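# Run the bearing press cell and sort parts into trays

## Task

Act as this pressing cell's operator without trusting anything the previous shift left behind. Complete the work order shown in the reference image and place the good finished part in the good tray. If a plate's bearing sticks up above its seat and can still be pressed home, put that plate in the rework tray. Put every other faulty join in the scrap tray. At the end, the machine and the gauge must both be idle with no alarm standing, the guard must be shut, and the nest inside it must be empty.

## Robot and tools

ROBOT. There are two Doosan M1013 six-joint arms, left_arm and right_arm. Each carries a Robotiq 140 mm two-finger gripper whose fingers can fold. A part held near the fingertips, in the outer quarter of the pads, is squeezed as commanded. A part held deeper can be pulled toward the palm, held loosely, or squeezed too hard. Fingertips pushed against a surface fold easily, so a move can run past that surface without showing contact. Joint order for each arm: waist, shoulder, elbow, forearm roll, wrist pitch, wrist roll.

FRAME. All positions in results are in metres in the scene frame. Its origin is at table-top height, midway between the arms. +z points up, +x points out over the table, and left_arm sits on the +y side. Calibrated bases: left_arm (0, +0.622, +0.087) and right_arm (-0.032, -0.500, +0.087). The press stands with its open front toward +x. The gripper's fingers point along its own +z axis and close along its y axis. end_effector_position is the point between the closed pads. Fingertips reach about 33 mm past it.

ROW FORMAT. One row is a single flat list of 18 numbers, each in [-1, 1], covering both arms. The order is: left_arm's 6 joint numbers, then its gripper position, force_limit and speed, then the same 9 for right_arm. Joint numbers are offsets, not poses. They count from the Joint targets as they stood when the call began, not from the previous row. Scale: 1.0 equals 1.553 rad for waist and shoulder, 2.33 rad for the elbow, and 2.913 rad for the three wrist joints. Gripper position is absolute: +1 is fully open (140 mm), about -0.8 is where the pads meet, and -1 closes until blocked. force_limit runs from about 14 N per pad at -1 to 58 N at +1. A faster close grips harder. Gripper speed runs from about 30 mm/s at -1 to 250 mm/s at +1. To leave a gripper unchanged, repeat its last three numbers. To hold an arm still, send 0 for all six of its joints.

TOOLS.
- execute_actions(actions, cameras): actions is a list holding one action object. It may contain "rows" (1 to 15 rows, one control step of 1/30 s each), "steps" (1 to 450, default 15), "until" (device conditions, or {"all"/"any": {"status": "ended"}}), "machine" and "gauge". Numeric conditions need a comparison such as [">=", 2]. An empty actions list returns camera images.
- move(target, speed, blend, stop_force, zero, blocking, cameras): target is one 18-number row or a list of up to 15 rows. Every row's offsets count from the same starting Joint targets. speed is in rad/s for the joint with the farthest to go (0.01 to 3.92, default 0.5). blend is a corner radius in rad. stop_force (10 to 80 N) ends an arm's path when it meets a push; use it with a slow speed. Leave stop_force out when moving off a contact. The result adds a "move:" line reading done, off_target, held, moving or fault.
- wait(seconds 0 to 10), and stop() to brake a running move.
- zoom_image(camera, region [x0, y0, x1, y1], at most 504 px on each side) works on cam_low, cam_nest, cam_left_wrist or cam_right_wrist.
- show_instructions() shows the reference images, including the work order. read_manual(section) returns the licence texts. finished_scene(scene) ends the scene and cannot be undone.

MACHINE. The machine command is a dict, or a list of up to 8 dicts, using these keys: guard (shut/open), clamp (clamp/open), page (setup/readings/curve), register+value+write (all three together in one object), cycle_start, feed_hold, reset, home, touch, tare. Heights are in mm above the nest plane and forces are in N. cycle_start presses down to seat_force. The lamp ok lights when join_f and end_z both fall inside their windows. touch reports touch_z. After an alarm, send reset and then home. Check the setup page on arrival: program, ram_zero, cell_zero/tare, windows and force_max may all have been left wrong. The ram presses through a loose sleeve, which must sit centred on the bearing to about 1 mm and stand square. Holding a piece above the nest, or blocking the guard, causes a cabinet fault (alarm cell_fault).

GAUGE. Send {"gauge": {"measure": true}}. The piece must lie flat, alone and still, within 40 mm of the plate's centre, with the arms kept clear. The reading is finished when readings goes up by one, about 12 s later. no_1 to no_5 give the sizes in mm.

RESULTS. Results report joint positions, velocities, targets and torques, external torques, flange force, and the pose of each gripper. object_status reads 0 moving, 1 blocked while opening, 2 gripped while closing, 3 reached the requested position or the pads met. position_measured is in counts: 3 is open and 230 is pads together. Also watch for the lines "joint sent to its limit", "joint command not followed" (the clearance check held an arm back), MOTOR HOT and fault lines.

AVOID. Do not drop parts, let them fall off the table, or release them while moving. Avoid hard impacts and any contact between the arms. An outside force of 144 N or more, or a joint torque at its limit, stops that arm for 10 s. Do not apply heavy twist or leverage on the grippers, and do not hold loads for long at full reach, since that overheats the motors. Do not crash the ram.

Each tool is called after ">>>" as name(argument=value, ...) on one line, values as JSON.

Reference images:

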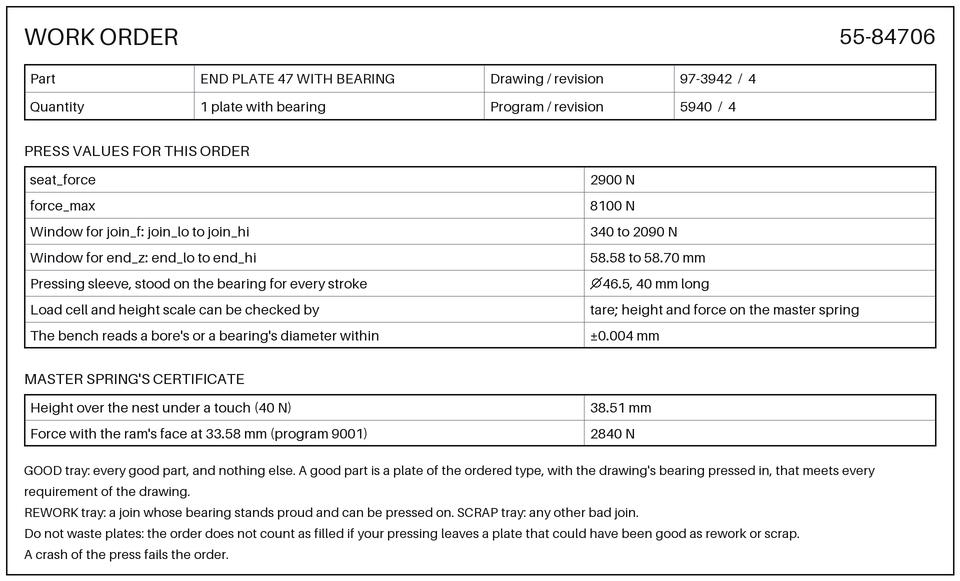

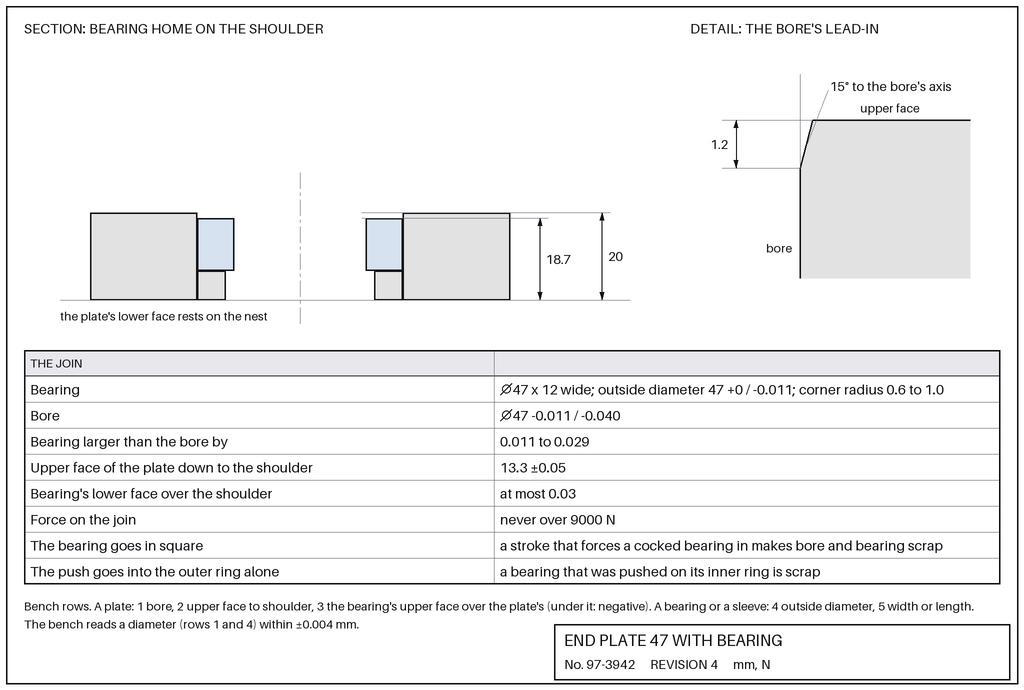

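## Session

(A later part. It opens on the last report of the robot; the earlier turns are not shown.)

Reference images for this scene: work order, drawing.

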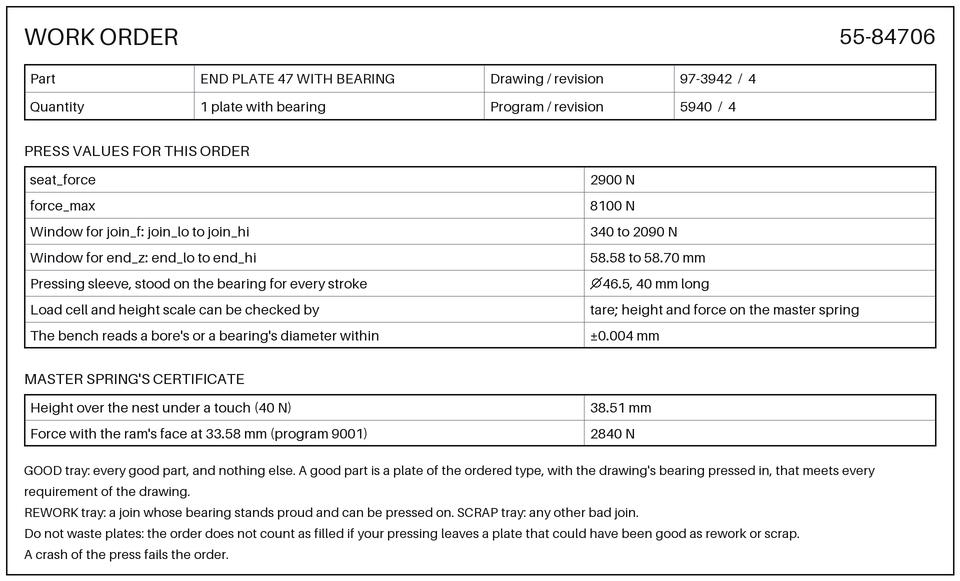

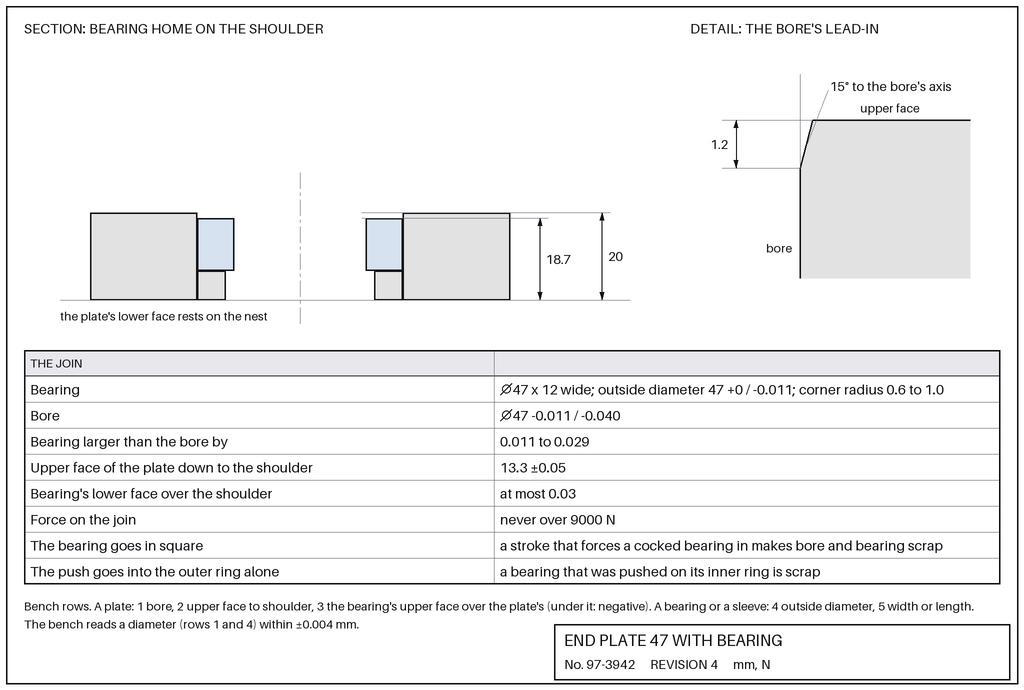

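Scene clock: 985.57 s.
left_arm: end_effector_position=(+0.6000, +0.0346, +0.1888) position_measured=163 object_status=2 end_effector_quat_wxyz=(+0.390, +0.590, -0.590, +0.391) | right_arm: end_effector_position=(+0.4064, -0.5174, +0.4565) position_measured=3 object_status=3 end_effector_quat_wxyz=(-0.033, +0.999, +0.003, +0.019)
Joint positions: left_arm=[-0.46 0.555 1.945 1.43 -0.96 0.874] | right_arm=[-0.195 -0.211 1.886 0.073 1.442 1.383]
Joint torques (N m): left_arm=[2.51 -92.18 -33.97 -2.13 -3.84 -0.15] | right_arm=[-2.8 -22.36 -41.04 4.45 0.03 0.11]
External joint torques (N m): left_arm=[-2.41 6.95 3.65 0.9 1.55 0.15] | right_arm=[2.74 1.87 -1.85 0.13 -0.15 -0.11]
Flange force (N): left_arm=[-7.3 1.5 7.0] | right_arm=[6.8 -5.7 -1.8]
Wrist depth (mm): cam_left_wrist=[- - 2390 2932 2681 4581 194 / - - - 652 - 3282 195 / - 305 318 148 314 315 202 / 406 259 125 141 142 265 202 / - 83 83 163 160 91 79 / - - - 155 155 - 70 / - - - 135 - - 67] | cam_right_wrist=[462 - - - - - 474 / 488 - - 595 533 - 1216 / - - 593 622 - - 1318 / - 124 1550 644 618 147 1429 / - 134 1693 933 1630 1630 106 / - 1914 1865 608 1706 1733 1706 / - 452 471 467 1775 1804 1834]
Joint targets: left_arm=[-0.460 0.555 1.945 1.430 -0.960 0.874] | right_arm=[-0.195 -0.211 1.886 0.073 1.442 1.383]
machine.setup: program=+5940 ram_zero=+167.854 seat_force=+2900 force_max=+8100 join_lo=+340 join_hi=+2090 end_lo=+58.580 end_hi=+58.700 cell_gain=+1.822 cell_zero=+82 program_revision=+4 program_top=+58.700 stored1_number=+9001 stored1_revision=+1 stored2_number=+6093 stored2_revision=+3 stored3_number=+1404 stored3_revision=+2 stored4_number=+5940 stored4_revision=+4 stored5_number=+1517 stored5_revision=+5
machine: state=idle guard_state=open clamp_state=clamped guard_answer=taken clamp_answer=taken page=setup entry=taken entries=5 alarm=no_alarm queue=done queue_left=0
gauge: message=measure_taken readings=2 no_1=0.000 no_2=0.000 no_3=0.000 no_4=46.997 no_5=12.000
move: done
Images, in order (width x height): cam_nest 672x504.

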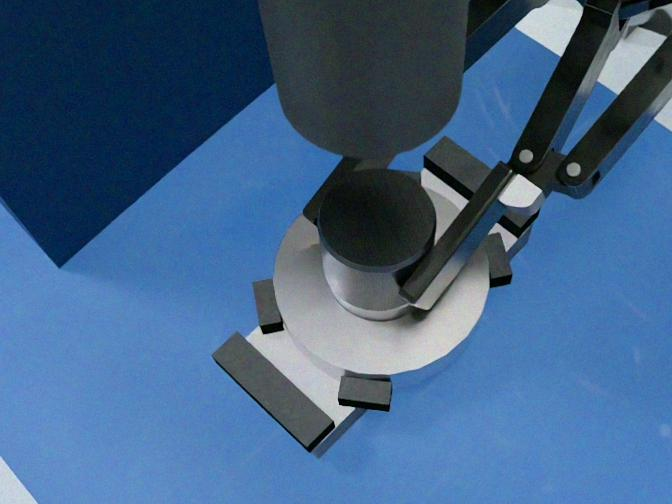

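>>> move(target=[0,0.0051,0.00085,-0.0028,-0.00014,0.00441,-1,0.2,-1,0,0,0,0,0,0,1,1,1], speed=0.01, stop_force=10, cameras=["cam_nest"])

>>> zoom_image(camera="cam_nest", region=[316, 180, 446, 330])

Scene clock: 993.00 s.
left_arm: end_effector_position=(+0.6002, +0.0347, +0.1857) position_measured=163 object_status=2 end_effector_quat_wxyz=(+0.389, +0.590, -0.589, +0.391) | right_arm: end_effector_position=(+0.4064, -0.5174, +0.4565) position_measured=3 object_status=3 end_effector_quat_wxyz=(-0.033, +0.999, +0.003, +0.019)
Joint positions: left_arm=[-0.46 0.56 1.946 1.425 -0.961 0.881] | right_arm=[-0.195 -0.211 1.886 0.073 1.442 1.383]
Joint torques (N m): left_arm=[0.79 -80.49 -30.74 -1.04 -0.42 -0.26] | right_arm=[-2.78 -22.13 -40.97 4.45 0.06 0.17]
External joint torques (N m): left_arm=[-0.79 -5.3 0.52 -0.17 -1.9 0.25] | right_arm=[2.74 1.62 -1.99 0.14 -0.19 -0.17]
Flange force (N): left_arm=[4.4 6.4 -5.4] | right_arm=[6.5 -5.6 -2.0]
Wrist depth (mm): cam_left_wrist=[- 4678 3331 2681 - 3187 186 / 645 - - 698 681 2856 194 / 486 312 305 149 309 327 203 / 409 263 125 141 143 261 202 / - 83 83 160 157 91 79 / - - - 152 152 - 70 / - - - 135 - - -] | cam_right_wrist=[- - - - - 527 - / 486 - - - 596 - - / - 524 640 - 590 582 1376 / - 124 1518 644 608 608 600 / - 1680 1497 - 1618 1607 106 / - 1819 1834 601 1720 1706 - / - 454 471 508 1897 1865 1761]
Joint targets: left_arm=[-0.460 0.560 1.946 1.425 -0.961 0.881] | right_arm=[-0.195 -0.211 1.886 0.073 1.442 1.383]
machine.setup: program=+5940 ram_zero=+167.854 seat_force=+2900 force_max=+8100 join_lo=+340 join_hi=+2090 end_lo=+58.580 end_hi=+58.700 cell_gain=+1.822 cell_zero=+82 program_revision=+4 program_top=+58.700 stored1_number=+9001 stored1_revision=+1 stored2_number=+6093 stored2_revision=+3 stored3_number=+1404 stored3_revision=+2 stored4_number=+5940 stored4_revision=+4 stored5_number=+1517 stored5_revision=+5
machine: state=idle guard_state=open clamp_state=clamped guard_answer=taken clamp_answer=taken page=setup entry=taken entries=5 alarm=no_alarm queue=done queue_left=0
gauge: message=measure_taken readings=2 no_1=0.000 no_2=0.000 no_3=0.000 no_4=46.997 no_5=12.000
move: contact (left_arm)
Images, in order (width x height): cam_nest 672x504.

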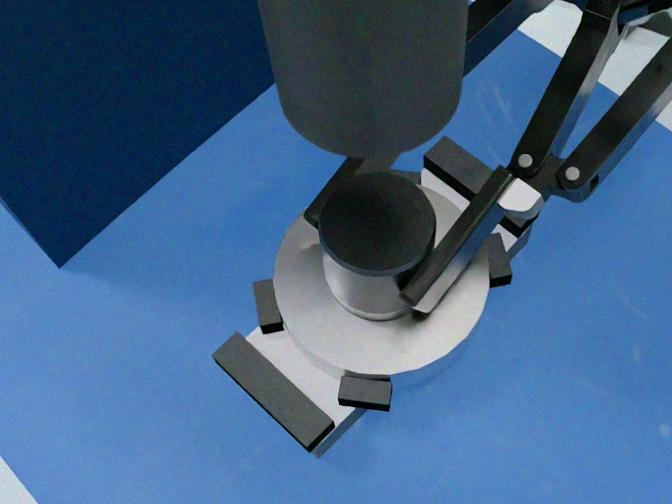

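Scaled by 3.360 from the camera's 672x504 image, which has a finer 960x720 frame.

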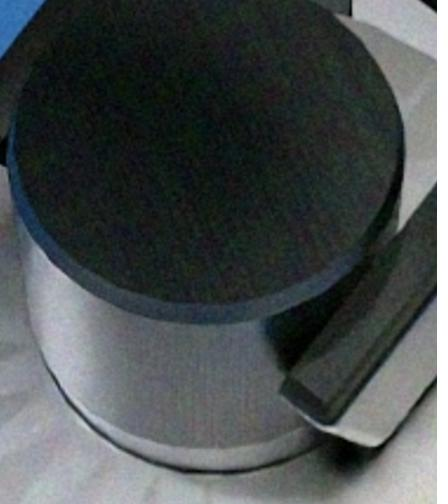

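>>> execute_actions(actions=[{"rows":[[0,0,0,0,0,0,0.0,0.2,-1,0,0,0,0,0,0,1,1,1]],"steps":50}])

>>> move(target=[[0,-0.0104,-0.00167,0.00584,0.00048,-0.0092,0.0,0.2,-1,0,0,0,0,0,0,1,1,1],[0,-0.03587,-0.00592,0.01984,0.00117,-0.03124,0.0,0.2,-1,0,0,0,0,0,0,1,1,1],[0.21069,-0.10219,0.04009,0.11092,-0.06141,-0.02959,0.0,0.2,-1,0,0,0,0,0,0,1,1,1]], speed=[0.03,0.08,0.3], blend=[0.003,0.005,0], cameras=["cam_nest"])

>>> zoom_image(camera="cam_nest", region=[316, 190, 446, 330])

Scene clock: 1007.30 s.
left_arm: end_effector_position=(+0.6002, +0.0347, +0.1857) position_measured=129 object_status=3 end_effector_quat_wxyz=(+0.389, +0.590, -0.590, +0.391) | right_arm: end_effector_position=(+0.4064, -0.5174, +0.4565) position_measured=3 object_status=3 end_effector_quat_wxyz=(-0.033, +0.999, +0.003, +0.019)
Joint positions: left_arm=[-0.46 0.56 1.946 1.425 -0.961 0.881] | right_arm=[-0.195 -0.211 1.886 0.073 1.442 1.383]
Joint torques (N m): left_arm=[2.29 -87.28 -31.42 -1.11 -2.5 -0.11] | right_arm=[-3.07 -22.36 -41.05 4.45 0.01 0.14]
External joint torques (N m): left_arm=[-2.12 1.57 1.2 -0.11 0.19 0.11] | right_arm=[3.04 1.87 -1.85 0.14 -0.14 -0.14]
Flange force (N): left_arm=[-1.5 2.6 3.5] | right_arm=[6.9 -6.3 -1.8]
Wrist depth (mm): cam_left_wrist=[1863 - 2783 3097 3665 3383 185 / - 670 652 - - 2856 195 / - 298 319 148 323 311 203 / 275 264 131 141 145 262 202 / - 89 160 160 162 85 82 / - - 159 152 155 - - / - - 138 135 132 - -] | cam_right_wrist=[- 573 - 532 - 536 515 / - 570 588 - 559 - - / 538 - - 593 596 593 1583 / - 125 1411 1043 640 592 600 / - 1680 - - 1595 1680 106 / - 1914 1834 632 1518 1693 - / - 459 474 491 1804 1850 -]
Joint targets: left_arm=[-0.460 0.560 1.946 1.425 -0.961 0.881] | right_arm=[-0.195 -0.211 1.886 0.073 1.442 1.383]
machine.setup: program=+5940 ram_zero=+167.854 seat_force=+2900 force_max=+8100 join_lo=+340 join_hi=+2090 end_lo=+58.580 end_hi=+58.700 cell_gain=+1.822 cell_zero=+82 program_revision=+4 program_top=+58.700 stored1_number=+9001 stored1_revision=+1 stored2_number=+6093 stored2_revision=+3 stored3_number=+1404 stored3_revision=+2 stored4_number=+5940 stored4_revision=+4 stored5_number=+1517 stored5_revision=+5
machine: state=idle guard_state=open clamp_state=clamped guard_answer=taken clamp_answer=taken page=setup entry=taken entries=5 alarm=no_alarm queue=done queue_left=0
gauge: message=measure_taken readings=2 no_1=0.000 no_2=0.000 no_3=0.000 no_4=46.997 no_5=12.000

Scene clock: 1010.53 s.
left_arm: end_effector_position=(+0.6000, +0.2565, +0.2429) position_measured=129 object_status=3 end_effector_quat_wxyz=(+0.380, +0.596, -0.597, +0.380) | right_arm: end_effector_position=(+0.4064, -0.5174, +0.4565) position_measured=3 object_status=3 end_effector_quat_wxyz=(-0.033, +0.999, +0.003, +0.019)
Joint positions: left_arm=[-0.133 0.401 2.04 1.748 -1.139 0.795] | right_arm=[-0.195 -0.211 1.886 0.073 1.442 1.383]
Joint torques (N m): left_arm=[1.67 -73.59 -32.37 -2.37 -2.22 -0.08] | right_arm=[-2.88 -22.16 -41.03 4.46 0.06 0.1]
External joint torques (N m): left_arm=[-1.72 1.66 1.15 -0.01 0.11 0.08] | right_arm=[2.84 1.55 -2.07 0.15 -0.2 -0.11]
Flange force (N): left_arm=[-1.5 0.9 3.9] | right_arm=[6.6 -6.0 -2.2]
Wrist depth (mm): cam_left_wrist=[- - 3012 3141 2748 304 225 / - - 756 352 503 301 245 / - - - 355 413 305 287 / 472 - 132 337 164 329 333 / - 89 279 292 285 85 82 / - - 335 336 321 - - / - - 308 310 301 - -] | cam_right_wrist=[470 559 536 533 522 - 528 / 515 596 613 - - 549 514 / - - 620 585 576 581 1318 / - 126 - 686 - 608 122 / - 1667 1595 - 1667 1607 106 / - 1834 1789 595 1733 1706 1720 / - 456 473 506 1819 1775 1761]
Joint targets: left_arm=[-0.133 0.401 2.040 1.749 -1.139 0.795] | right_arm=[-0.195 -0.211 1.886 0.073 1.442 1.383]
machine.setup: program=+5940 ram_zero=+167.854 seat_force=+2900 force_max=+8100 join_lo=+340 join_hi=+2090 end_lo=+58.580 end_hi=+58.700 cell_gain=+1.822 cell_zero=+82 program_revision=+4 program_top=+58.700 stored1_number=+9001 stored1_revision=+1 stored2_number=+6093 stored2_revision=+3 stored3_number=+1404 stored3_revision=+2 stored4_number=+5940 stored4_revision=+4 stored5_number=+1517 stored5_revision=+5
machine: state=idle guard_state=open clamp_state=clamped guard_answer=taken clamp_answer=taken page=setup entry=taken entries=5 alarm=no_alarm queue=done queue_left=0
gauge: message=measure_taken readings=2 no_1=0.000 no_2=0.000 no_3=0.000 no_4=46.997 no_5=12.000
move: done
Images, in order (width x height): cam_nest 672x504.

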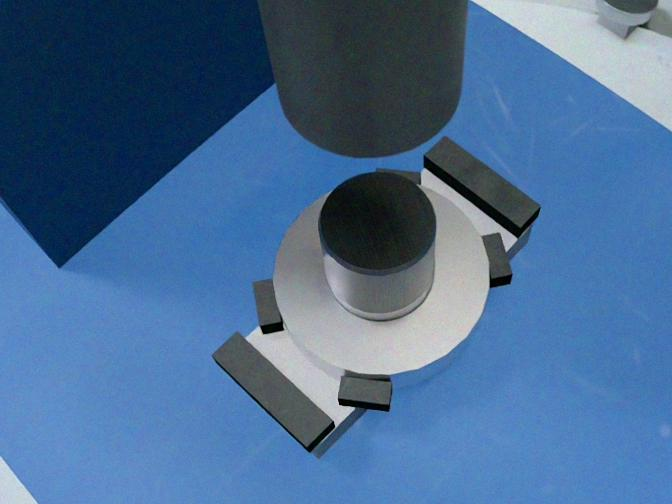

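Scaled by 3.600 from the camera's 672x504 image, which has a finer 960x720 frame.

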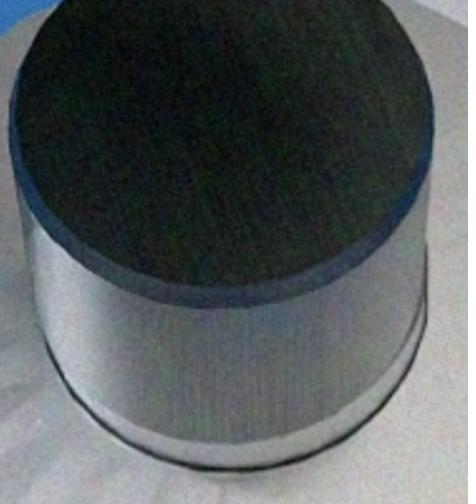

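>>> zoom_image(camera="cam_nest", region=[325, 262, 361, 312])

>>> zoom_image(camera="cam_nest", region=[401, 262, 437, 312])

Scaled by 10.080 from the camera's 672x504 image, which has a finer 960x720 frame.

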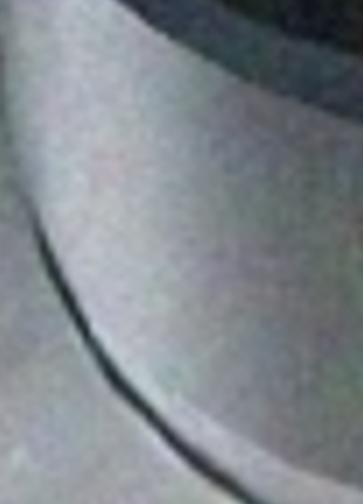

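Scaled by 10.080 from the camera's 672x504 image, which has a finer 960x720 frame.

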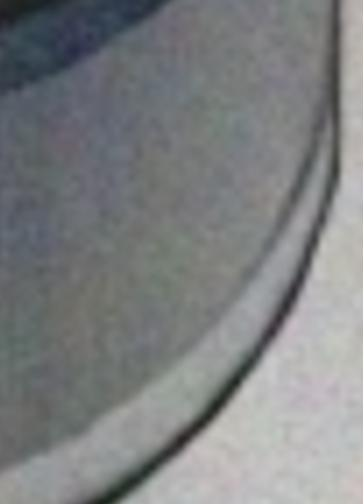

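>>> move(target=[-0.09356,0.35866,-0.27918,-0.00038,-0.25074,-0.00227,0.0,0.2,-1,0,0,0,0,0,0,1,1,1], speed=0.3, cameras=["cam_left_wrist"])

Scene clock: 1029.87 s.
left_arm: end_effector_position=(+0.6749, +0.1146, +0.2337) position_measured=129 object_status=3 end_effector_quat_wxyz=(+0.659, +0.302, -0.604, +0.330) | right_arm: end_effector_position=(+0.4064, -0.5174, +0.4565) position_measured=3 object_status=3 end_effector_quat_wxyz=(-0.033, +0.999, +0.003, +0.019)
Joint positions: left_arm=[-0.278 0.958 1.389 1.747 -1.87 0.788] | right_arm=[-0.195 -0.211 1.886 0.073 1.442 1.383]
Joint torques (N m): left_arm=[1.66 -120.51 -32.96 -2.73 -2.76 -0.09] | right_arm=[-2.52 -22.18 -41.05 4.44 0.09 0.14]
External joint torques (N m): left_arm=[-1.34 2.43 0.57 -0.01 0.48 0.09] | right_arm=[2.47 1.69 -1.87 0.14 -0.22 -0.14]
Flange force (N): left_arm=[-3.0 -1.6 1.1] | right_arm=[6.4 -5.0 -1.8]
Wrist depth (mm): cam_left_wrist=[- - 3187 210 346 281 251 / - - - 219 353 292 261 / 3097 3012 3857 - 370 296 279 / 2244 2783 116 441 164 282 291 / - 89 284 262 267 85 82 / - - 268 241 244 - - / - - 221 216 223 - -] | cam_right_wrist=[- - - 611 552 467 - / - 610 - 573 - - - / - - - - - 593 1359 / - 124 1334 - 629 610 123 / - 1643 1720 - 1595 1595 106 / - 1897 1775 590 1667 1667 - / - 454 474 529 1789 1834 -]
Joint targets: left_arm=[-0.278 0.958 1.389 1.747 -1.870 0.788] | right_arm=[-0.195 -0.211 1.886 0.073 1.442 1.383]
machine.setup: program=+5940 ram_zero=+167.854 seat_force=+2900 force_max=+8100 join_lo=+340 join_hi=+2090 end_lo=+58.580 end_hi=+58.700 cell_gain=+1.822 cell_zero=+82 program_revision=+4 program_top=+58.700 stored1_number=+9001 stored1_revision=+1 stored2_number=+6093 stored2_revision=+3 stored3_number=+1404 stored3_revision=+2 stored4_number=+5940 stored4_revision=+4 stored5_number=+1517 stored5_revision=+5
machine: state=idle guard_state=open clamp_state=clamped guard_answer=taken clamp_answer=taken page=setup entry=taken entries=5 alarm=no_alarm queue=done queue_left=0
gauge: message=measure_taken readings=2 no_1=0.000 no_2=0.000 no_3=0.000 no_4=46.997 no_5=12.000
move: done
camera_calibration:
cam_left_wrist: T_world_to_cam=[[-0.795908, 0.605355, 0.00866434, 0.472716], [0.153358, 0.215435, -0.964401, 0.0989763], [-0.585672, -0.766246, -0.264302, 0.685721], [0, 0, 0, 1]] pos_world=[0.762667, 0.217946, 0.272594]
Images, in order (width x height): cam_left_wrist 672x504.

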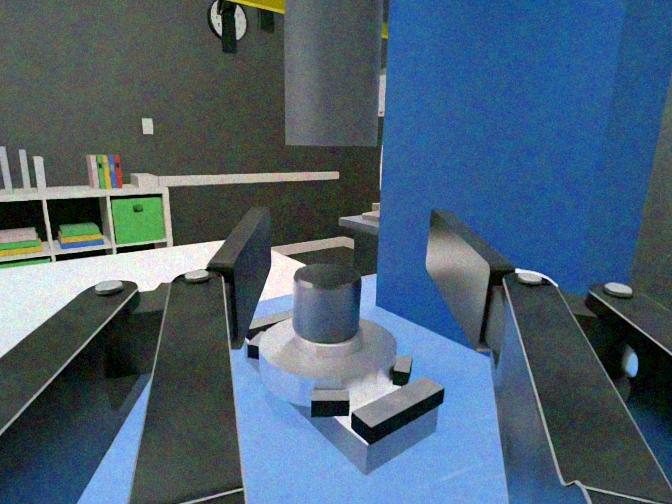

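>>> zoom_image(camera="cam_left_wrist", region=[280, 260, 380, 370])

>>> zoom_image(camera="cam_left_wrist", region=[270, 90, 400, 170])

Scaled by 4.582 from the camera's 672x504 image, which has a finer 960x720 frame.

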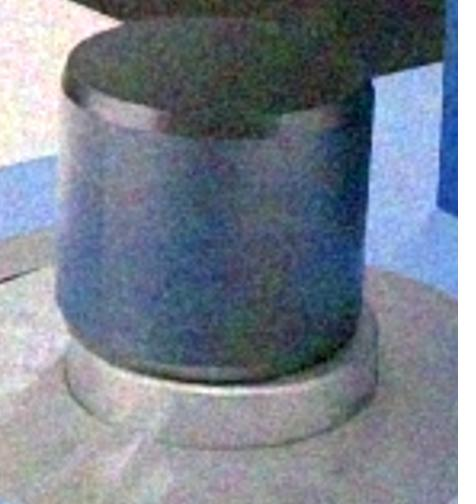

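Scaled by 3.877 from the camera's 672x504 image, which has a finer 960x720 frame.

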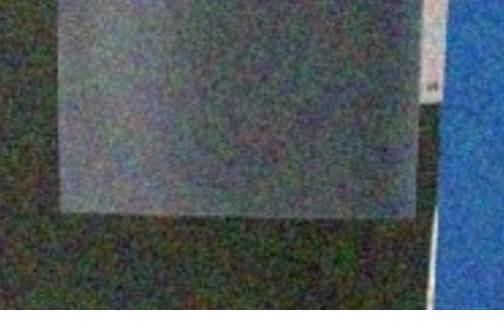

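>>> move(target=[[0.09356,-0.35866,0.27918,0.00038,0.25074,0.00227,0.0,0.2,-1,0,0,0,0,0,0,1,1,1],[-0.11719,-0.29214,0.23313,-0.09087,0.31322,0.00069,0.0,0.2,-1,0,0,0,0,0,0,1,1,1],[-0.11719,-0.25692,0.23893,-0.11037,0.31205,0.03134,0.0,0.2,-1,0,0,0,0,0,0,1,1,1]], speed=[0.35,0.3,0.06], blend=[0.02,0.005,0], cameras=[])

>>> execute_actions(actions=[{"rows":[[0,0,0,0,0,0,-1,0.2,-1,0,0,0,0,0,0,1,1,1]],"steps":90}])

Scene clock: 1052.27 s.
left_arm: end_effector_position=(+0.6002, +0.0345, +0.1864) position_measured=129 object_status=3 end_effector_quat_wxyz=(+0.390, +0.590, -0.589, +0.391) | right_arm: end_effector_position=(+0.4064, -0.5174, +0.4565) position_measured=3 object_status=3 end_effector_quat_wxyz=(-0.033, +0.999, +0.003, +0.019)
Joint positions: left_arm=[-0.46 0.559 1.946 1.426 -0.961 0.879] | right_arm=[-0.195 -0.211 1.886 0.073 1.442 1.383]
Joint torques (N m): left_arm=[1.85 -86.35 -31.23 -0.82 -2.4 -0.44] | right_arm=[-2.48 -21.84 -41.09 4.46 0.04 0.14]
External joint torques (N m): left_arm=[-1.73 0.73 0.96 -0.4 0.1 0.44] | right_arm=[2.42 1.37 -1.79 0.13 -0.16 -0.14]
Flange force (N): left_arm=[-1.5 3.4 2.9] | right_arm=[5.7 -5.0 -1.9]
Wrist depth (mm): cam_left_wrist=[- - 3097 3998 - - 185 / - 616 656 705 - 2893 194 / 495 315 316 150 310 312 204 / - 254 132 141 145 261 203 / - 89 161 159 163 85 82 / - - 157 152 155 - - / - - 135 135 135 - -] | cam_right_wrist=[- - - - 523 520 - / 509 - 592 579 559 - - / 517 - - 618 575 - 1350 / - 125 1539 - - - 1467 / - 1667 1667 - 1630 1539 106 / - 1865 1804 595 1804 1693 1643 / - 459 481 536 1789 1804 -]
Joint targets: left_arm=[-0.460 0.559 1.946 1.426 -0.961 0.880] | right_arm=[-0.195 -0.211 1.886 0.073 1.442 1.383]
machine.setup: program=+5940 ram_zero=+167.854 seat_force=+2900 force_max=+8100 join_lo=+340 join_hi=+2090 end_lo=+58.580 end_hi=+58.700 cell_gain=+1.822 cell_zero=+82 program_revision=+4 program_top=+58.700 stored1_number=+9001 stored1_revision=+1 stored2_number=+6093 stored2_revision=+3 stored3_number=+1404 stored3_revision=+2 stored4_number=+5940 stored4_revision=+4 stored5_number=+1517 stored5_revision=+5
machine: state=idle guard_state=open clamp_state=clamped guard_answer=taken clamp_answer=taken page=setup entry=taken entries=5 alarm=no_alarm queue=done queue_left=0
gauge: message=measure_taken readings=2 no_1=0.000 no_2=0.000 no_3=0.000 no_4=46.997 no_5=12.000
move: done
No camera images: "cameras" was empty.

Scene clock: 1055.47 s.
left_arm: end_effector_position=(+0.6002, +0.0345, +0.1864) position_measured=163 object_status=2 end_effector_quat_wxyz=(+0.390, +0.590, -0.589, +0.391) | right_arm: end_effector_position=(+0.4064, -0.5174, +0.4565) position_measured=3 object_status=3 end_effector_quat_wxyz=(-0.033, +0.999, +0.003, +0.019)
Joint positions: left_arm=[-0.46 0.559 1.946 1.426 -0.961 0.88] | right_arm=[-0.195 -0.211 1.886 0.073 1.442 1.383]
Joint torques (N m): left_arm=[-4.83 -76.94 -28.81 0.07 -0.64 -0.36] | right_arm=[-2.5 -22.07 -41.15 4.43 0.05 0.15]
External joint torques (N m): left_arm=[4.89 -8.46 -1.4 -1.28 -1.67 0.36] | right_arm=[2.46 1.49 -1.87 0.17 -0.18 -0.15]
Flange force (N): left_arm=[5.1 3.4 -12.5] | right_arm=[6.0 -5.0 -1.9]
Wrist depth (mm): cam_left_wrist=[- - 2932 2856 2527 3233 194 / 652 623 712 - - 698 194 / - 315 318 149 323 310 203 / 281 255 125 141 143 253 203 / - 83 84 159 158 91 79 / - - - 152 153 - 71 / - - - 135 - - 68] | cam_right_wrist=[- - - - - - 522 / - 557 - - - 533 543 / 530 - - 605 598 611 1497 / - 125 - - 1508 601 123 / - 125 1680 - 1761 1572 106 / - 1747 1881 605 1630 1680 1667 / - 457 469 508 1834 1850 1733]
Joint targets: left_arm=[-0.460 0.559 1.946 1.426 -0.961 0.880] | right_arm=[-0.195 -0.211 1.886 0.073 1.442 1.383]
machine.setup: program=+5940 ram_zero=+167.854 seat_force=+2900 force_max=+8100 join_lo=+340 join_hi=+2090 end_lo=+58.580 end_hi=+58.700 cell_gain=+1.822 cell_zero=+82 program_revision=+4 program_top=+58.700 stored1_number=+9001 stored1_revision=+1 stored2_number=+6093 stored2_revision=+3 stored3_number=+1404 stored3_revision=+2 stored4_number=+5940 stored4_revision=+4 stored5_number=+1517 stored5_revision=+5
machine: state=idle guard_state=open clamp_state=clamped guard_answer=taken clamp_answer=taken page=setup entry=taken entries=5 alarm=no_alarm queue=done queue_left=0
gauge: message=measure_taken readings=2 no_1=0.000 no_2=0.000 no_3=0.000 no_4=46.997 no_5=12.000

>>> move(target=[[0,-0.00258,-0.00043,0.00141,0.00007,-0.0022,-1,0.2,-1,0,0,0,0,0,0,1,1,1],[0.00151,-0.00372,0.00108,0.00167,-0.00048,-0.00155,-1,0.2,-1,0,0,0,0,0,0,1,1,1]], speed=[0.015,0.015], cameras=["cam_nest"])

>>> zoom_image(camera="cam_nest", region=[316, 180, 446, 330])

Scene clock: 1068.60 s.
left_arm: end_effector_position=(+0.5992, +0.0366, +0.1894) position_measured=163 object_status=2 end_effector_quat_wxyz=(+0.390, +0.590, -0.589, +0.391) | right_arm: end_effector_position=(+0.4064, -0.5174, +0.4565) position_measured=3 object_status=3 end_effector_quat_wxyz=(-0.033, +0.999, +0.003, +0.019)
Joint positions: left_arm=[-0.458 0.553 1.948 1.431 -0.962 0.875] | right_arm=[-0.195 -0.211 1.886 0.073 1.442 1.383]
Joint torques (N m): left_arm=[2.63 -90.69 -33.74 -2.12 -3.73 -0.12] | right_arm=[-2.53 -21.97 -41.21 4.42 0.04 0.15]
External joint torques (N m): left_arm=[-2.62 5.29 3.34 0.88 1.42 0.12] | right_arm=[2.5 1.45 -1.76 0.18 -0.17 -0.16]
Flange force (N): left_arm=[-5.2 2.6 5.8] | right_arm=[5.8 -5.1 -1.8]
Wrist depth (mm): cam_left_wrist=[- - 2971 3187 3054 - 185 / - - 672 733 - 4581 193 / 481 307 325 149 316 316 201 / 258 259 125 141 143 264 202 / - 83 83 162 161 91 79 / - - - 156 156 - 71 / - - - 138 - - 68] | cam_right_wrist=[- - - - 534 501 - / 497 548 - - - 546 - / - - - 590 606 - 593 / - 125 1667 649 1819 146 600 / - 146 1720 - 1539 1618 106 / - 1850 1761 588 1561 1733 1733 / - 459 472 501 1804 1789 1819]
Joint targets: left_arm=[-0.458 0.553 1.948 1.431 -0.962 0.875] | right_arm=[-0.195 -0.211 1.886 0.073 1.442 1.383]
machine.setup: program=+5940 ram_zero=+167.854 seat_force=+2900 force_max=+8100 join_lo=+340 join_hi=+2090 end_lo=+58.580 end_hi=+58.700 cell_gain=+1.822 cell_zero=+82 program_revision=+4 program_top=+58.700 stored1_number=+9001 stored1_revision=+1 stored2_number=+6093 stored2_revision=+3 stored3_number=+1404 stored3_revision=+2 stored4_number=+5940 stored4_revision=+4 stored5_number=+1517 stored5_revision=+5
machine: state=idle guard_state=open clamp_state=clamped guard_answer=taken clamp_answer=taken page=setup entry=taken entries=5 alarm=no_alarm queue=done queue_left=0
gauge: message=measure_taken readings=2 no_1=0.000 no_2=0.000 no_3=0.000 no_4=46.997 no_5=12.000
move: done
Images, in order (width x height): cam_nest 672x504.

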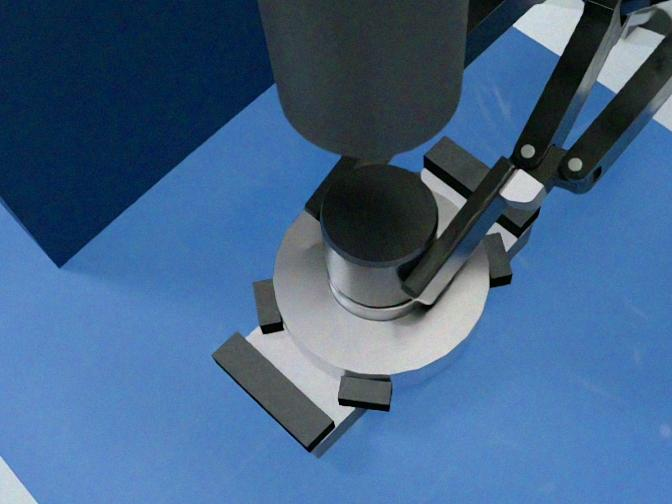

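Scaled by 3.360 from the camera's 672x504 image, which has a finer 960x720 frame.

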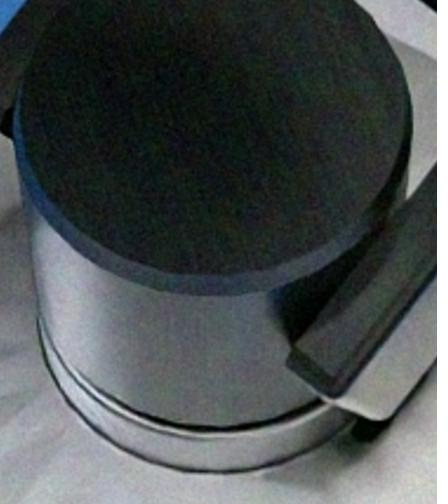

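>>> zoom_image(camera="cam_nest", region=[355, 290, 405, 330])

>>> zoom_image(camera="cam_nest", region=[320, 255, 360, 295])

Scaled by 10.080 from the camera's 672x504 image, which has a finer 960x720 frame.

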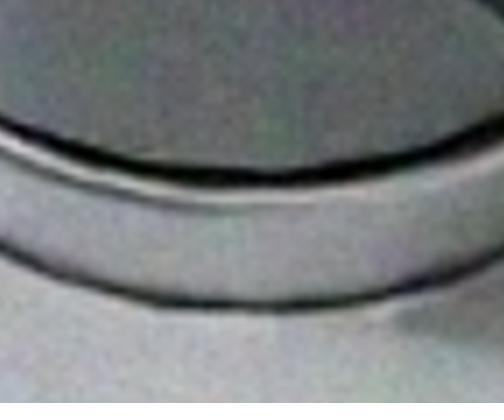

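Scaled by 12.600 from the camera's 672x504 image, which has a finer 960x720 frame.

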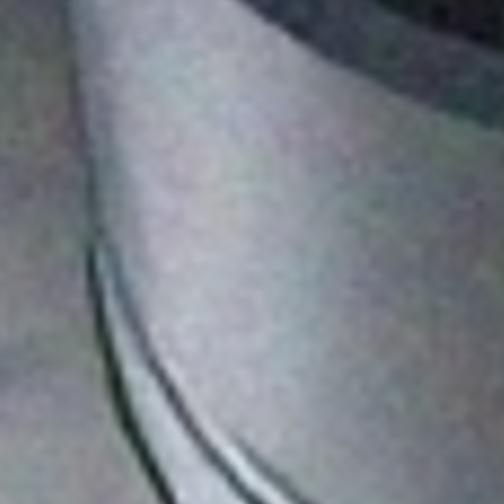

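>>> move(target=[-0.0039,-0.00827,-0.00323,0.01376,0.01082,-0.01503,-1,0.2,-1,0,0,0,0,0,0,1,1,1], speed=0.03, cameras=["cam_nest"])

>>> zoom_image(camera="cam_nest", region=[316, 180, 446, 330])

>>> zoom_image(camera="cam_nest", region=[355, 290, 405, 330])

Scene clock: 1088.50 s.
left_arm: end_effector_position=(+0.5988, +0.0368, +0.1896) position_measured=163 object_status=2 end_effector_quat_wxyz=(+0.380, +0.596, -0.596, +0.380) | right_arm: end_effector_position=(+0.4064, -0.5174, +0.4565) position_measured=3 object_status=3 end_effector_quat_wxyz=(-0.033, +0.999, +0.003, +0.019)
Joint positions: left_arm=[-0.464 0.54 1.941 1.471 -0.931 0.831] | right_arm=[-0.195 -0.211 1.886 0.073 1.442 1.383]
Joint torques (N m): left_arm=[2.41 -91 -34.92 -2.12 -3.34 0.03] | right_arm=[-2.62 -22.46 -41.08 4.44 0.06 0.11]
External joint torques (N m): left_arm=[-2.27 6.34 3.99 0.77 1.15 -0.03] | right_arm=[2.58 1.92 -1.91 0.16 -0.19 -0.12]
Flange force (N): left_arm=[-6.6 2.3 6.1] | right_arm=[6.9 -5.3 -1.9]
Wrist depth (mm): cam_left_wrist=[- - 2244 883 912 - 192 / - 561 - - 696 677 192 / 475 311 325 156 306 306 202 / 249 254 125 141 143 262 200 / - 83 83 165 160 91 79 / - - - 159 159 - 71 / - - - 140 - - 68] | cam_right_wrist=[477 - - - - - 534 / 483 - 560 569 570 587 550 / - - - - - 606 588 / - 125 1326 1112 1318 147 600 / - 1655 1680 - 1680 1583 106 / - 2038 1789 603 1643 1706 1720 / - 458 471 501 1747 1819 1789]
Joint targets: left_arm=[-0.464 0.540 1.941 1.471 -0.931 0.831] | right_arm=[-0.195 -0.211 1.886 0.073 1.442 1.383]
machine.setup: program=+5940 ram_zero=+167.854 seat_force=+2900 force_max=+8100 join_lo=+340 join_hi=+2090 end_lo=+58.580 end_hi=+58.700 cell_gain=+1.822 cell_zero=+82 program_revision=+4 program_top=+58.700 stored1_number=+9001 stored1_revision=+1 stored2_number=+6093 stored2_revision=+3 stored3_number=+1404 stored3_revision=+2 stored4_number=+5940 stored4_revision=+4 stored5_number=+1517 stored5_revision=+5
machine: state=idle guard_state=open clamp_state=clamped guard_answer=taken clamp_answer=taken page=setup entry=taken entries=5 alarm=no_alarm queue=done queue_left=0
gauge: message=measure_taken readings=2 no_1=0.000 no_2=0.000 no_3=0.000 no_4=46.997 no_5=12.000
move: done
Images, in order (width x height): cam_nest 672x504.

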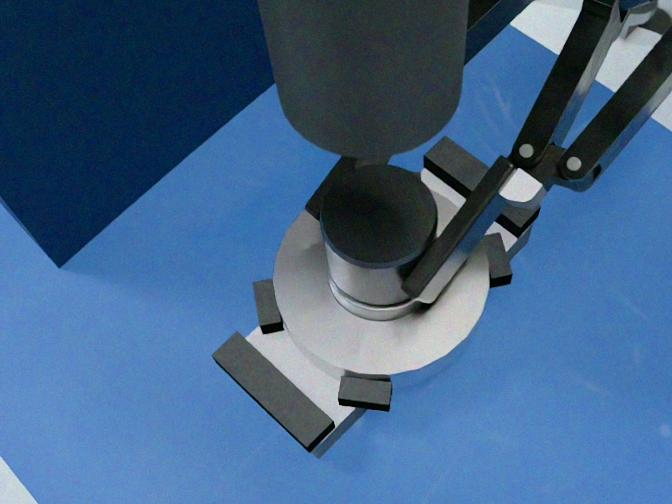

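Scaled by 3.360 from the camera's 672x504 image, which has a finer 960x720 frame.

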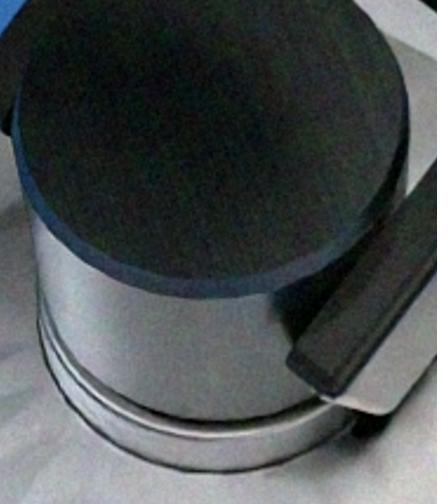

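Scaled by 10.080 from the camera's 672x504 image, which has a finer 960x720 frame.

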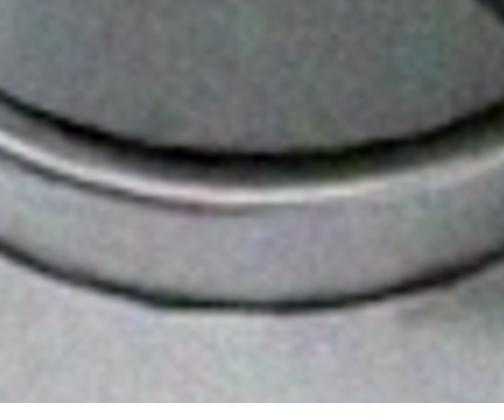

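>>> move(target=[[-0.00232,-0.0036,-0.00189,0.00666,0.00553,-0.00738,-1,0.2,-1,0,0,0,0,0,0,1,1,1],[-0.00232,0.00107,-0.00112,0.00409,0.00539,-0.00333,-1,0.2,-1,0,0,0,0,0,0,1,1,1]], speed=[0.02,0.01], stop_force=30, cameras=[])

Scene clock: 1109.10 s.
left_arm: end_effector_position=(+0.5992, +0.0364, +0.1875) position_measured=163 object_status=2 end_effector_quat_wxyz=(+0.375, +0.600, -0.599, +0.375) | right_arm: end_effector_position=(+0.4064, -0.5174, +0.4565) position_measured=3 object_status=3 end_effector_quat_wxyz=(-0.033, +0.999, +0.003, +0.019)
Joint positions: left_arm=[-0.467 0.538 1.937 1.487 -0.915 0.815] | right_arm=[-0.195 -0.211 1.886 0.073 1.442 1.383]
Joint torques (N m): left_arm=[-1.6 -66.09 -25.11 1.17 3.23 -0.49] | right_arm=[-2.52 -22.15 -40.99 4.48 0.04 0.12]
External joint torques (N m): left_arm=[1.56 -18.2 -5.95 -2.55 -5.37 0.49] | right_arm=[2.47 1.61 -1.98 0.11 -0.17 -0.12]
Flange force (N): left_arm=[15.8 7.3 -16.6] | right_arm=[6.4 -5.1 -2.1]
Wrist depth (mm): cam_left_wrist=[- 808 805 890 - 2681 184 / - - 582 565 - 561 193 / 480 291 306 154 312 302 201 / - 249 124 140 139 257 202 / - 83 83 162 159 91 79 / - - - 158 158 - 71 / - - - 140 - - 68] | cam_right_wrist=[481 - - 541 536 - 496 / 500 - 620 584 578 - - / 554 - - 550 592 560 1384 / - 146 615 - 622 606 1429 / - 1720 1528 880 1607 - 106 / - 1865 1550 600 1618 1630 1667 / - 446 477 508 667 1761 -]
Joint targets: left_arm=[-0.467 0.538 1.937 1.487 -0.915 0.815] | right_arm=[-0.195 -0.211 1.886 0.073 1.442 1.383]
machine.setup: program=+5940 ram_zero=+167.854 seat_force=+2900 force_max=+8100 join_lo=+340 join_hi=+2090 end_lo=+58.580 end_hi=+58.700 cell_gain=+1.822 cell_zero=+82 program_revision=+4 program_top=+58.700 stored1_number=+9001 stored1_revision=+1 stored2_number=+6093 stored2_revision=+3 stored3_number=+1404 stored3_revision=+2 stored4_number=+5940 stored4_revision=+4 stored5_number=+1517 stored5_revision=+5
machine: state=idle guard_state=open clamp_state=clamped guard_answer=taken clamp_answer=taken page=setup entry=taken entries=5 alarm=no_alarm queue=done queue_left=0
gauge: message=measure_taken readings=2 no_1=0.000 no_2=0.000 no_3=0.000 no_4=46.997 no_5=12.000
move: contact (left_arm); path passed 1 of 2 targets
No camera images: "cameras" was empty.

>>> execute_actions(actions=[{"rows":[[0,0,0,0,0,0,0.0,0.2,-1,0,0,0,0,0,0,1,1,1]],"steps":50}])

>>> move(target=[[0,-0.02125,-0.00356,0.01167,0.00069,-0.01837,0.0,0.2,-1,0,0,0,0,0,0,1,1,1],[0.2152,-0.08802,0.04395,0.08963,-0.07721,-0.00693,0.0,0.2,-1,0,0,0,0,0,0,1,1,1],[0.12164,0.27064,-0.23524,0.08926,-0.32794,-0.0092,0.0,0.2,-1,0,0,0,0,0,0,1,1,1]], speed=[0.03,0.3,0.35], blend=[0.003,0.02,0], cameras=["cam_nest","cam_left_wrist"])

>>> zoom_image(camera="cam_left_wrist", region=[280, 260, 380, 370])

>>> zoom_image(camera="cam_nest", region=[316, 180, 446, 330])

Scene clock: 1126.63 s.
left_arm: end_effector_position=(+0.5992, +0.0364, +0.1875) position_measured=129 object_status=3 end_effector_quat_wxyz=(+0.375, +0.600, -0.599, +0.375) | right_arm: end_effector_position=(+0.4064, -0.5174, +0.4565) position_measured=3 object_status=3 end_effector_quat_wxyz=(-0.033, +0.999, +0.003, +0.019)
Joint positions: left_arm=[-0.467 0.538 1.937 1.487 -0.915 0.815] | right_arm=[-0.195 -0.211 1.886 0.073 1.442 1.383]
Joint torques (N m): left_arm=[2.5 -85.95 -32.33 -1.25 -2.19 -0.07] | right_arm=[-2.74 -22.29 -41 4.48 0.07 0.1]
External joint torques (N m): left_arm=[-2.45 1.43 1.2 -0.13 0.06 0.06] | right_arm=[2.71 1.72 -1.98 0.12 -0.2 -0.1]
Flange force (N): left_arm=[-1.0 2.9 3.8] | right_arm=[6.7 -5.7 -2.0]
Wrist depth (mm): cam_left_wrist=[788 788 833 849 - - 184 / - - 623 589 - - 193 / - 300 304 153 298 302 202 / - 247 139 140 146 256 201 / - 89 162 162 163 85 82 / - - 160 158 161 - - / - - 141 140 142 - -] | cam_right_wrist=[- - 527 - - 537 - / - 605 601 575 - 545 - / 530 - - 625 - - 576 / - 146 1618 636 1384 - 1420 / - 1680 1804 - 1595 1583 106 / - 1897 1804 600 1630 1747 1667 / - 460 483 505 1914 1834 1819]
Joint targets: left_arm=[-0.467 0.538 1.937 1.487 -0.915 0.815] | right_arm=[-0.195 -0.211 1.886 0.073 1.442 1.383]
machine.setup: program=+5940 ram_zero=+167.854 seat_force=+2900 force_max=+8100 join_lo=+340 join_hi=+2090 end_lo=+58.580 end_hi=+58.700 cell_gain=+1.822 cell_zero=+82 program_revision=+4 program_top=+58.700 stored1_number=+9001 stored1_revision=+1 stored2_number=+6093 stored2_revision=+3 stored3_number=+1404 stored3_revision=+2 stored4_number=+5940 stored4_revision=+4 stored5_number=+1517 stored5_revision=+5
machine: state=idle guard_state=open clamp_state=clamped guard_answer=taken clamp_answer=taken page=setup entry=taken entries=5 alarm=no_alarm queue=done queue_left=0
gauge: message=measure_taken readings=2 no_1=0.000 no_2=0.000 no_3=0.000 no_4=46.997 no_5=12.000

Scene clock: 1132.07 s.
left_arm: end_effector_position=(+0.6747, +0.1143, +0.2339) position_measured=129 object_status=3 end_effector_quat_wxyz=(+0.660, +0.302, -0.604, +0.329) | right_arm: end_effector_position=(+0.4064, -0.5174, +0.4565) position_measured=3 object_status=3 end_effector_quat_wxyz=(-0.033, +0.999, +0.003, +0.019)
Joint positions: left_arm=[-0.278 0.958 1.389 1.747 -1.87 0.788] | right_arm=[-0.195 -0.211 1.886 0.073 1.442 1.383]
Joint torques (N m): left_arm=[2.95 -119.9 -33.1 -2.7 -2.23 -0.15] | right_arm=[-2.82 -22.08 -41.06 4.4 0.07 0.11]
External joint torques (N m): left_arm=[-2.86 2.01 0.83 0 -0.05 0.15] | right_arm=[2.78 1.52 -1.92 0.19 -0.2 -0.11]
Flange force (N): left_arm=[-2.6 -1.0 2.7] | right_arm=[6.3 -5.8 -1.9]
Wrist depth (mm): cam_left_wrist=[3282 - 797 210 346 280 249 / - 3546 5113 220 356 289 262 / 3233 3331 4780 4581 370 296 267 / 2932 - 124 1099 145 289 300 / - 89 284 261 349 85 82 / - - 268 241 237 - - / - - 221 216 223 - -] | cam_right_wrist=[467 - - - 507 - 517 / 506 - - - - - 605 / 504 - 647 625 608 - 1402 / - 124 1393 675 1630 148 130 / - 1693 1733 - 1572 1630 106 / - 1897 1819 588 1706 1747 - / - 456 480 504 649 1819 1747]
Joint targets: left_arm=[-0.278 0.958 1.389 1.747 -1.870 0.788] | right_arm=[-0.195 -0.211 1.886 0.073 1.442 1.383]
machine.setup: program=+5940 ram_zero=+167.854 seat_force=+2900 force_max=+8100 join_lo=+340 join_hi=+2090 end_lo=+58.580 end_hi=+58.700 cell_gain=+1.822 cell_zero=+82 program_revision=+4 program_top=+58.700 stored1_number=+9001 stored1_revision=+1 stored2_number=+6093 stored2_revision=+3 stored3_number=+1404 stored3_revision=+2 stored4_number=+5940 stored4_revision=+4 stored5_number=+1517 stored5_revision=+5
machine: state=idle guard_state=open clamp_state=clamped guard_answer=taken clamp_answer=taken page=setup entry=taken entries=5 alarm=no_alarm queue=done queue_left=0
gauge: message=measure_taken readings=2 no_1=0.000 no_2=0.000 no_3=0.000 no_4=46.997 no_5=12.000
move: done
camera_calibration:
cam_left_wrist: T_world_to_cam=[[-0.795654, 0.605687, 0.00881295, 0.472509], [0.153151, 0.215219, -0.964482, 0.0994759], [-0.586071, -0.766044, -0.264002, 0.685664], [0, 0, 0, 1]] pos_world=[0.762567, 0.217647, 0.272795]
Images, in order (width x height): cam_nest 672x504, cam_left_wrist 672x504.

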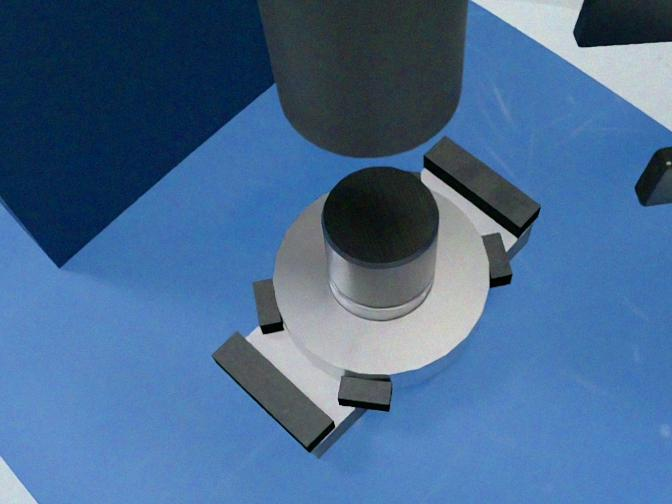

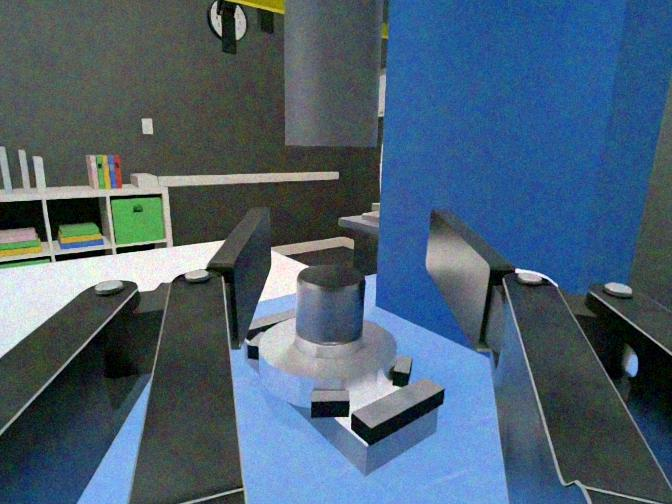

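Scaled by 4.582 from the camera's 672x504 image, which has a finer 960x720 frame.

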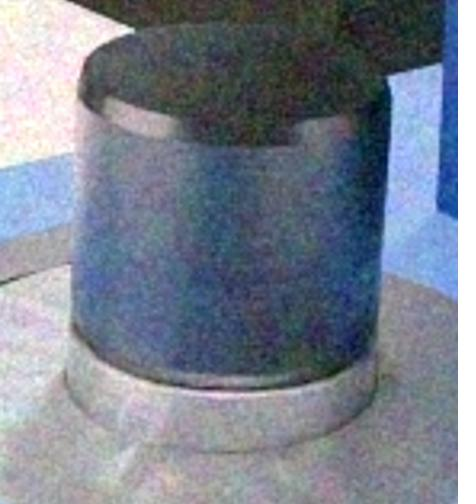

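Scaled by 3.360 from the camera's 672x504 image, which has a finer 960x720 frame.

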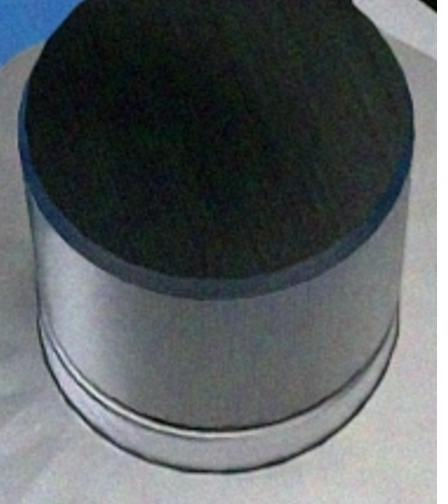

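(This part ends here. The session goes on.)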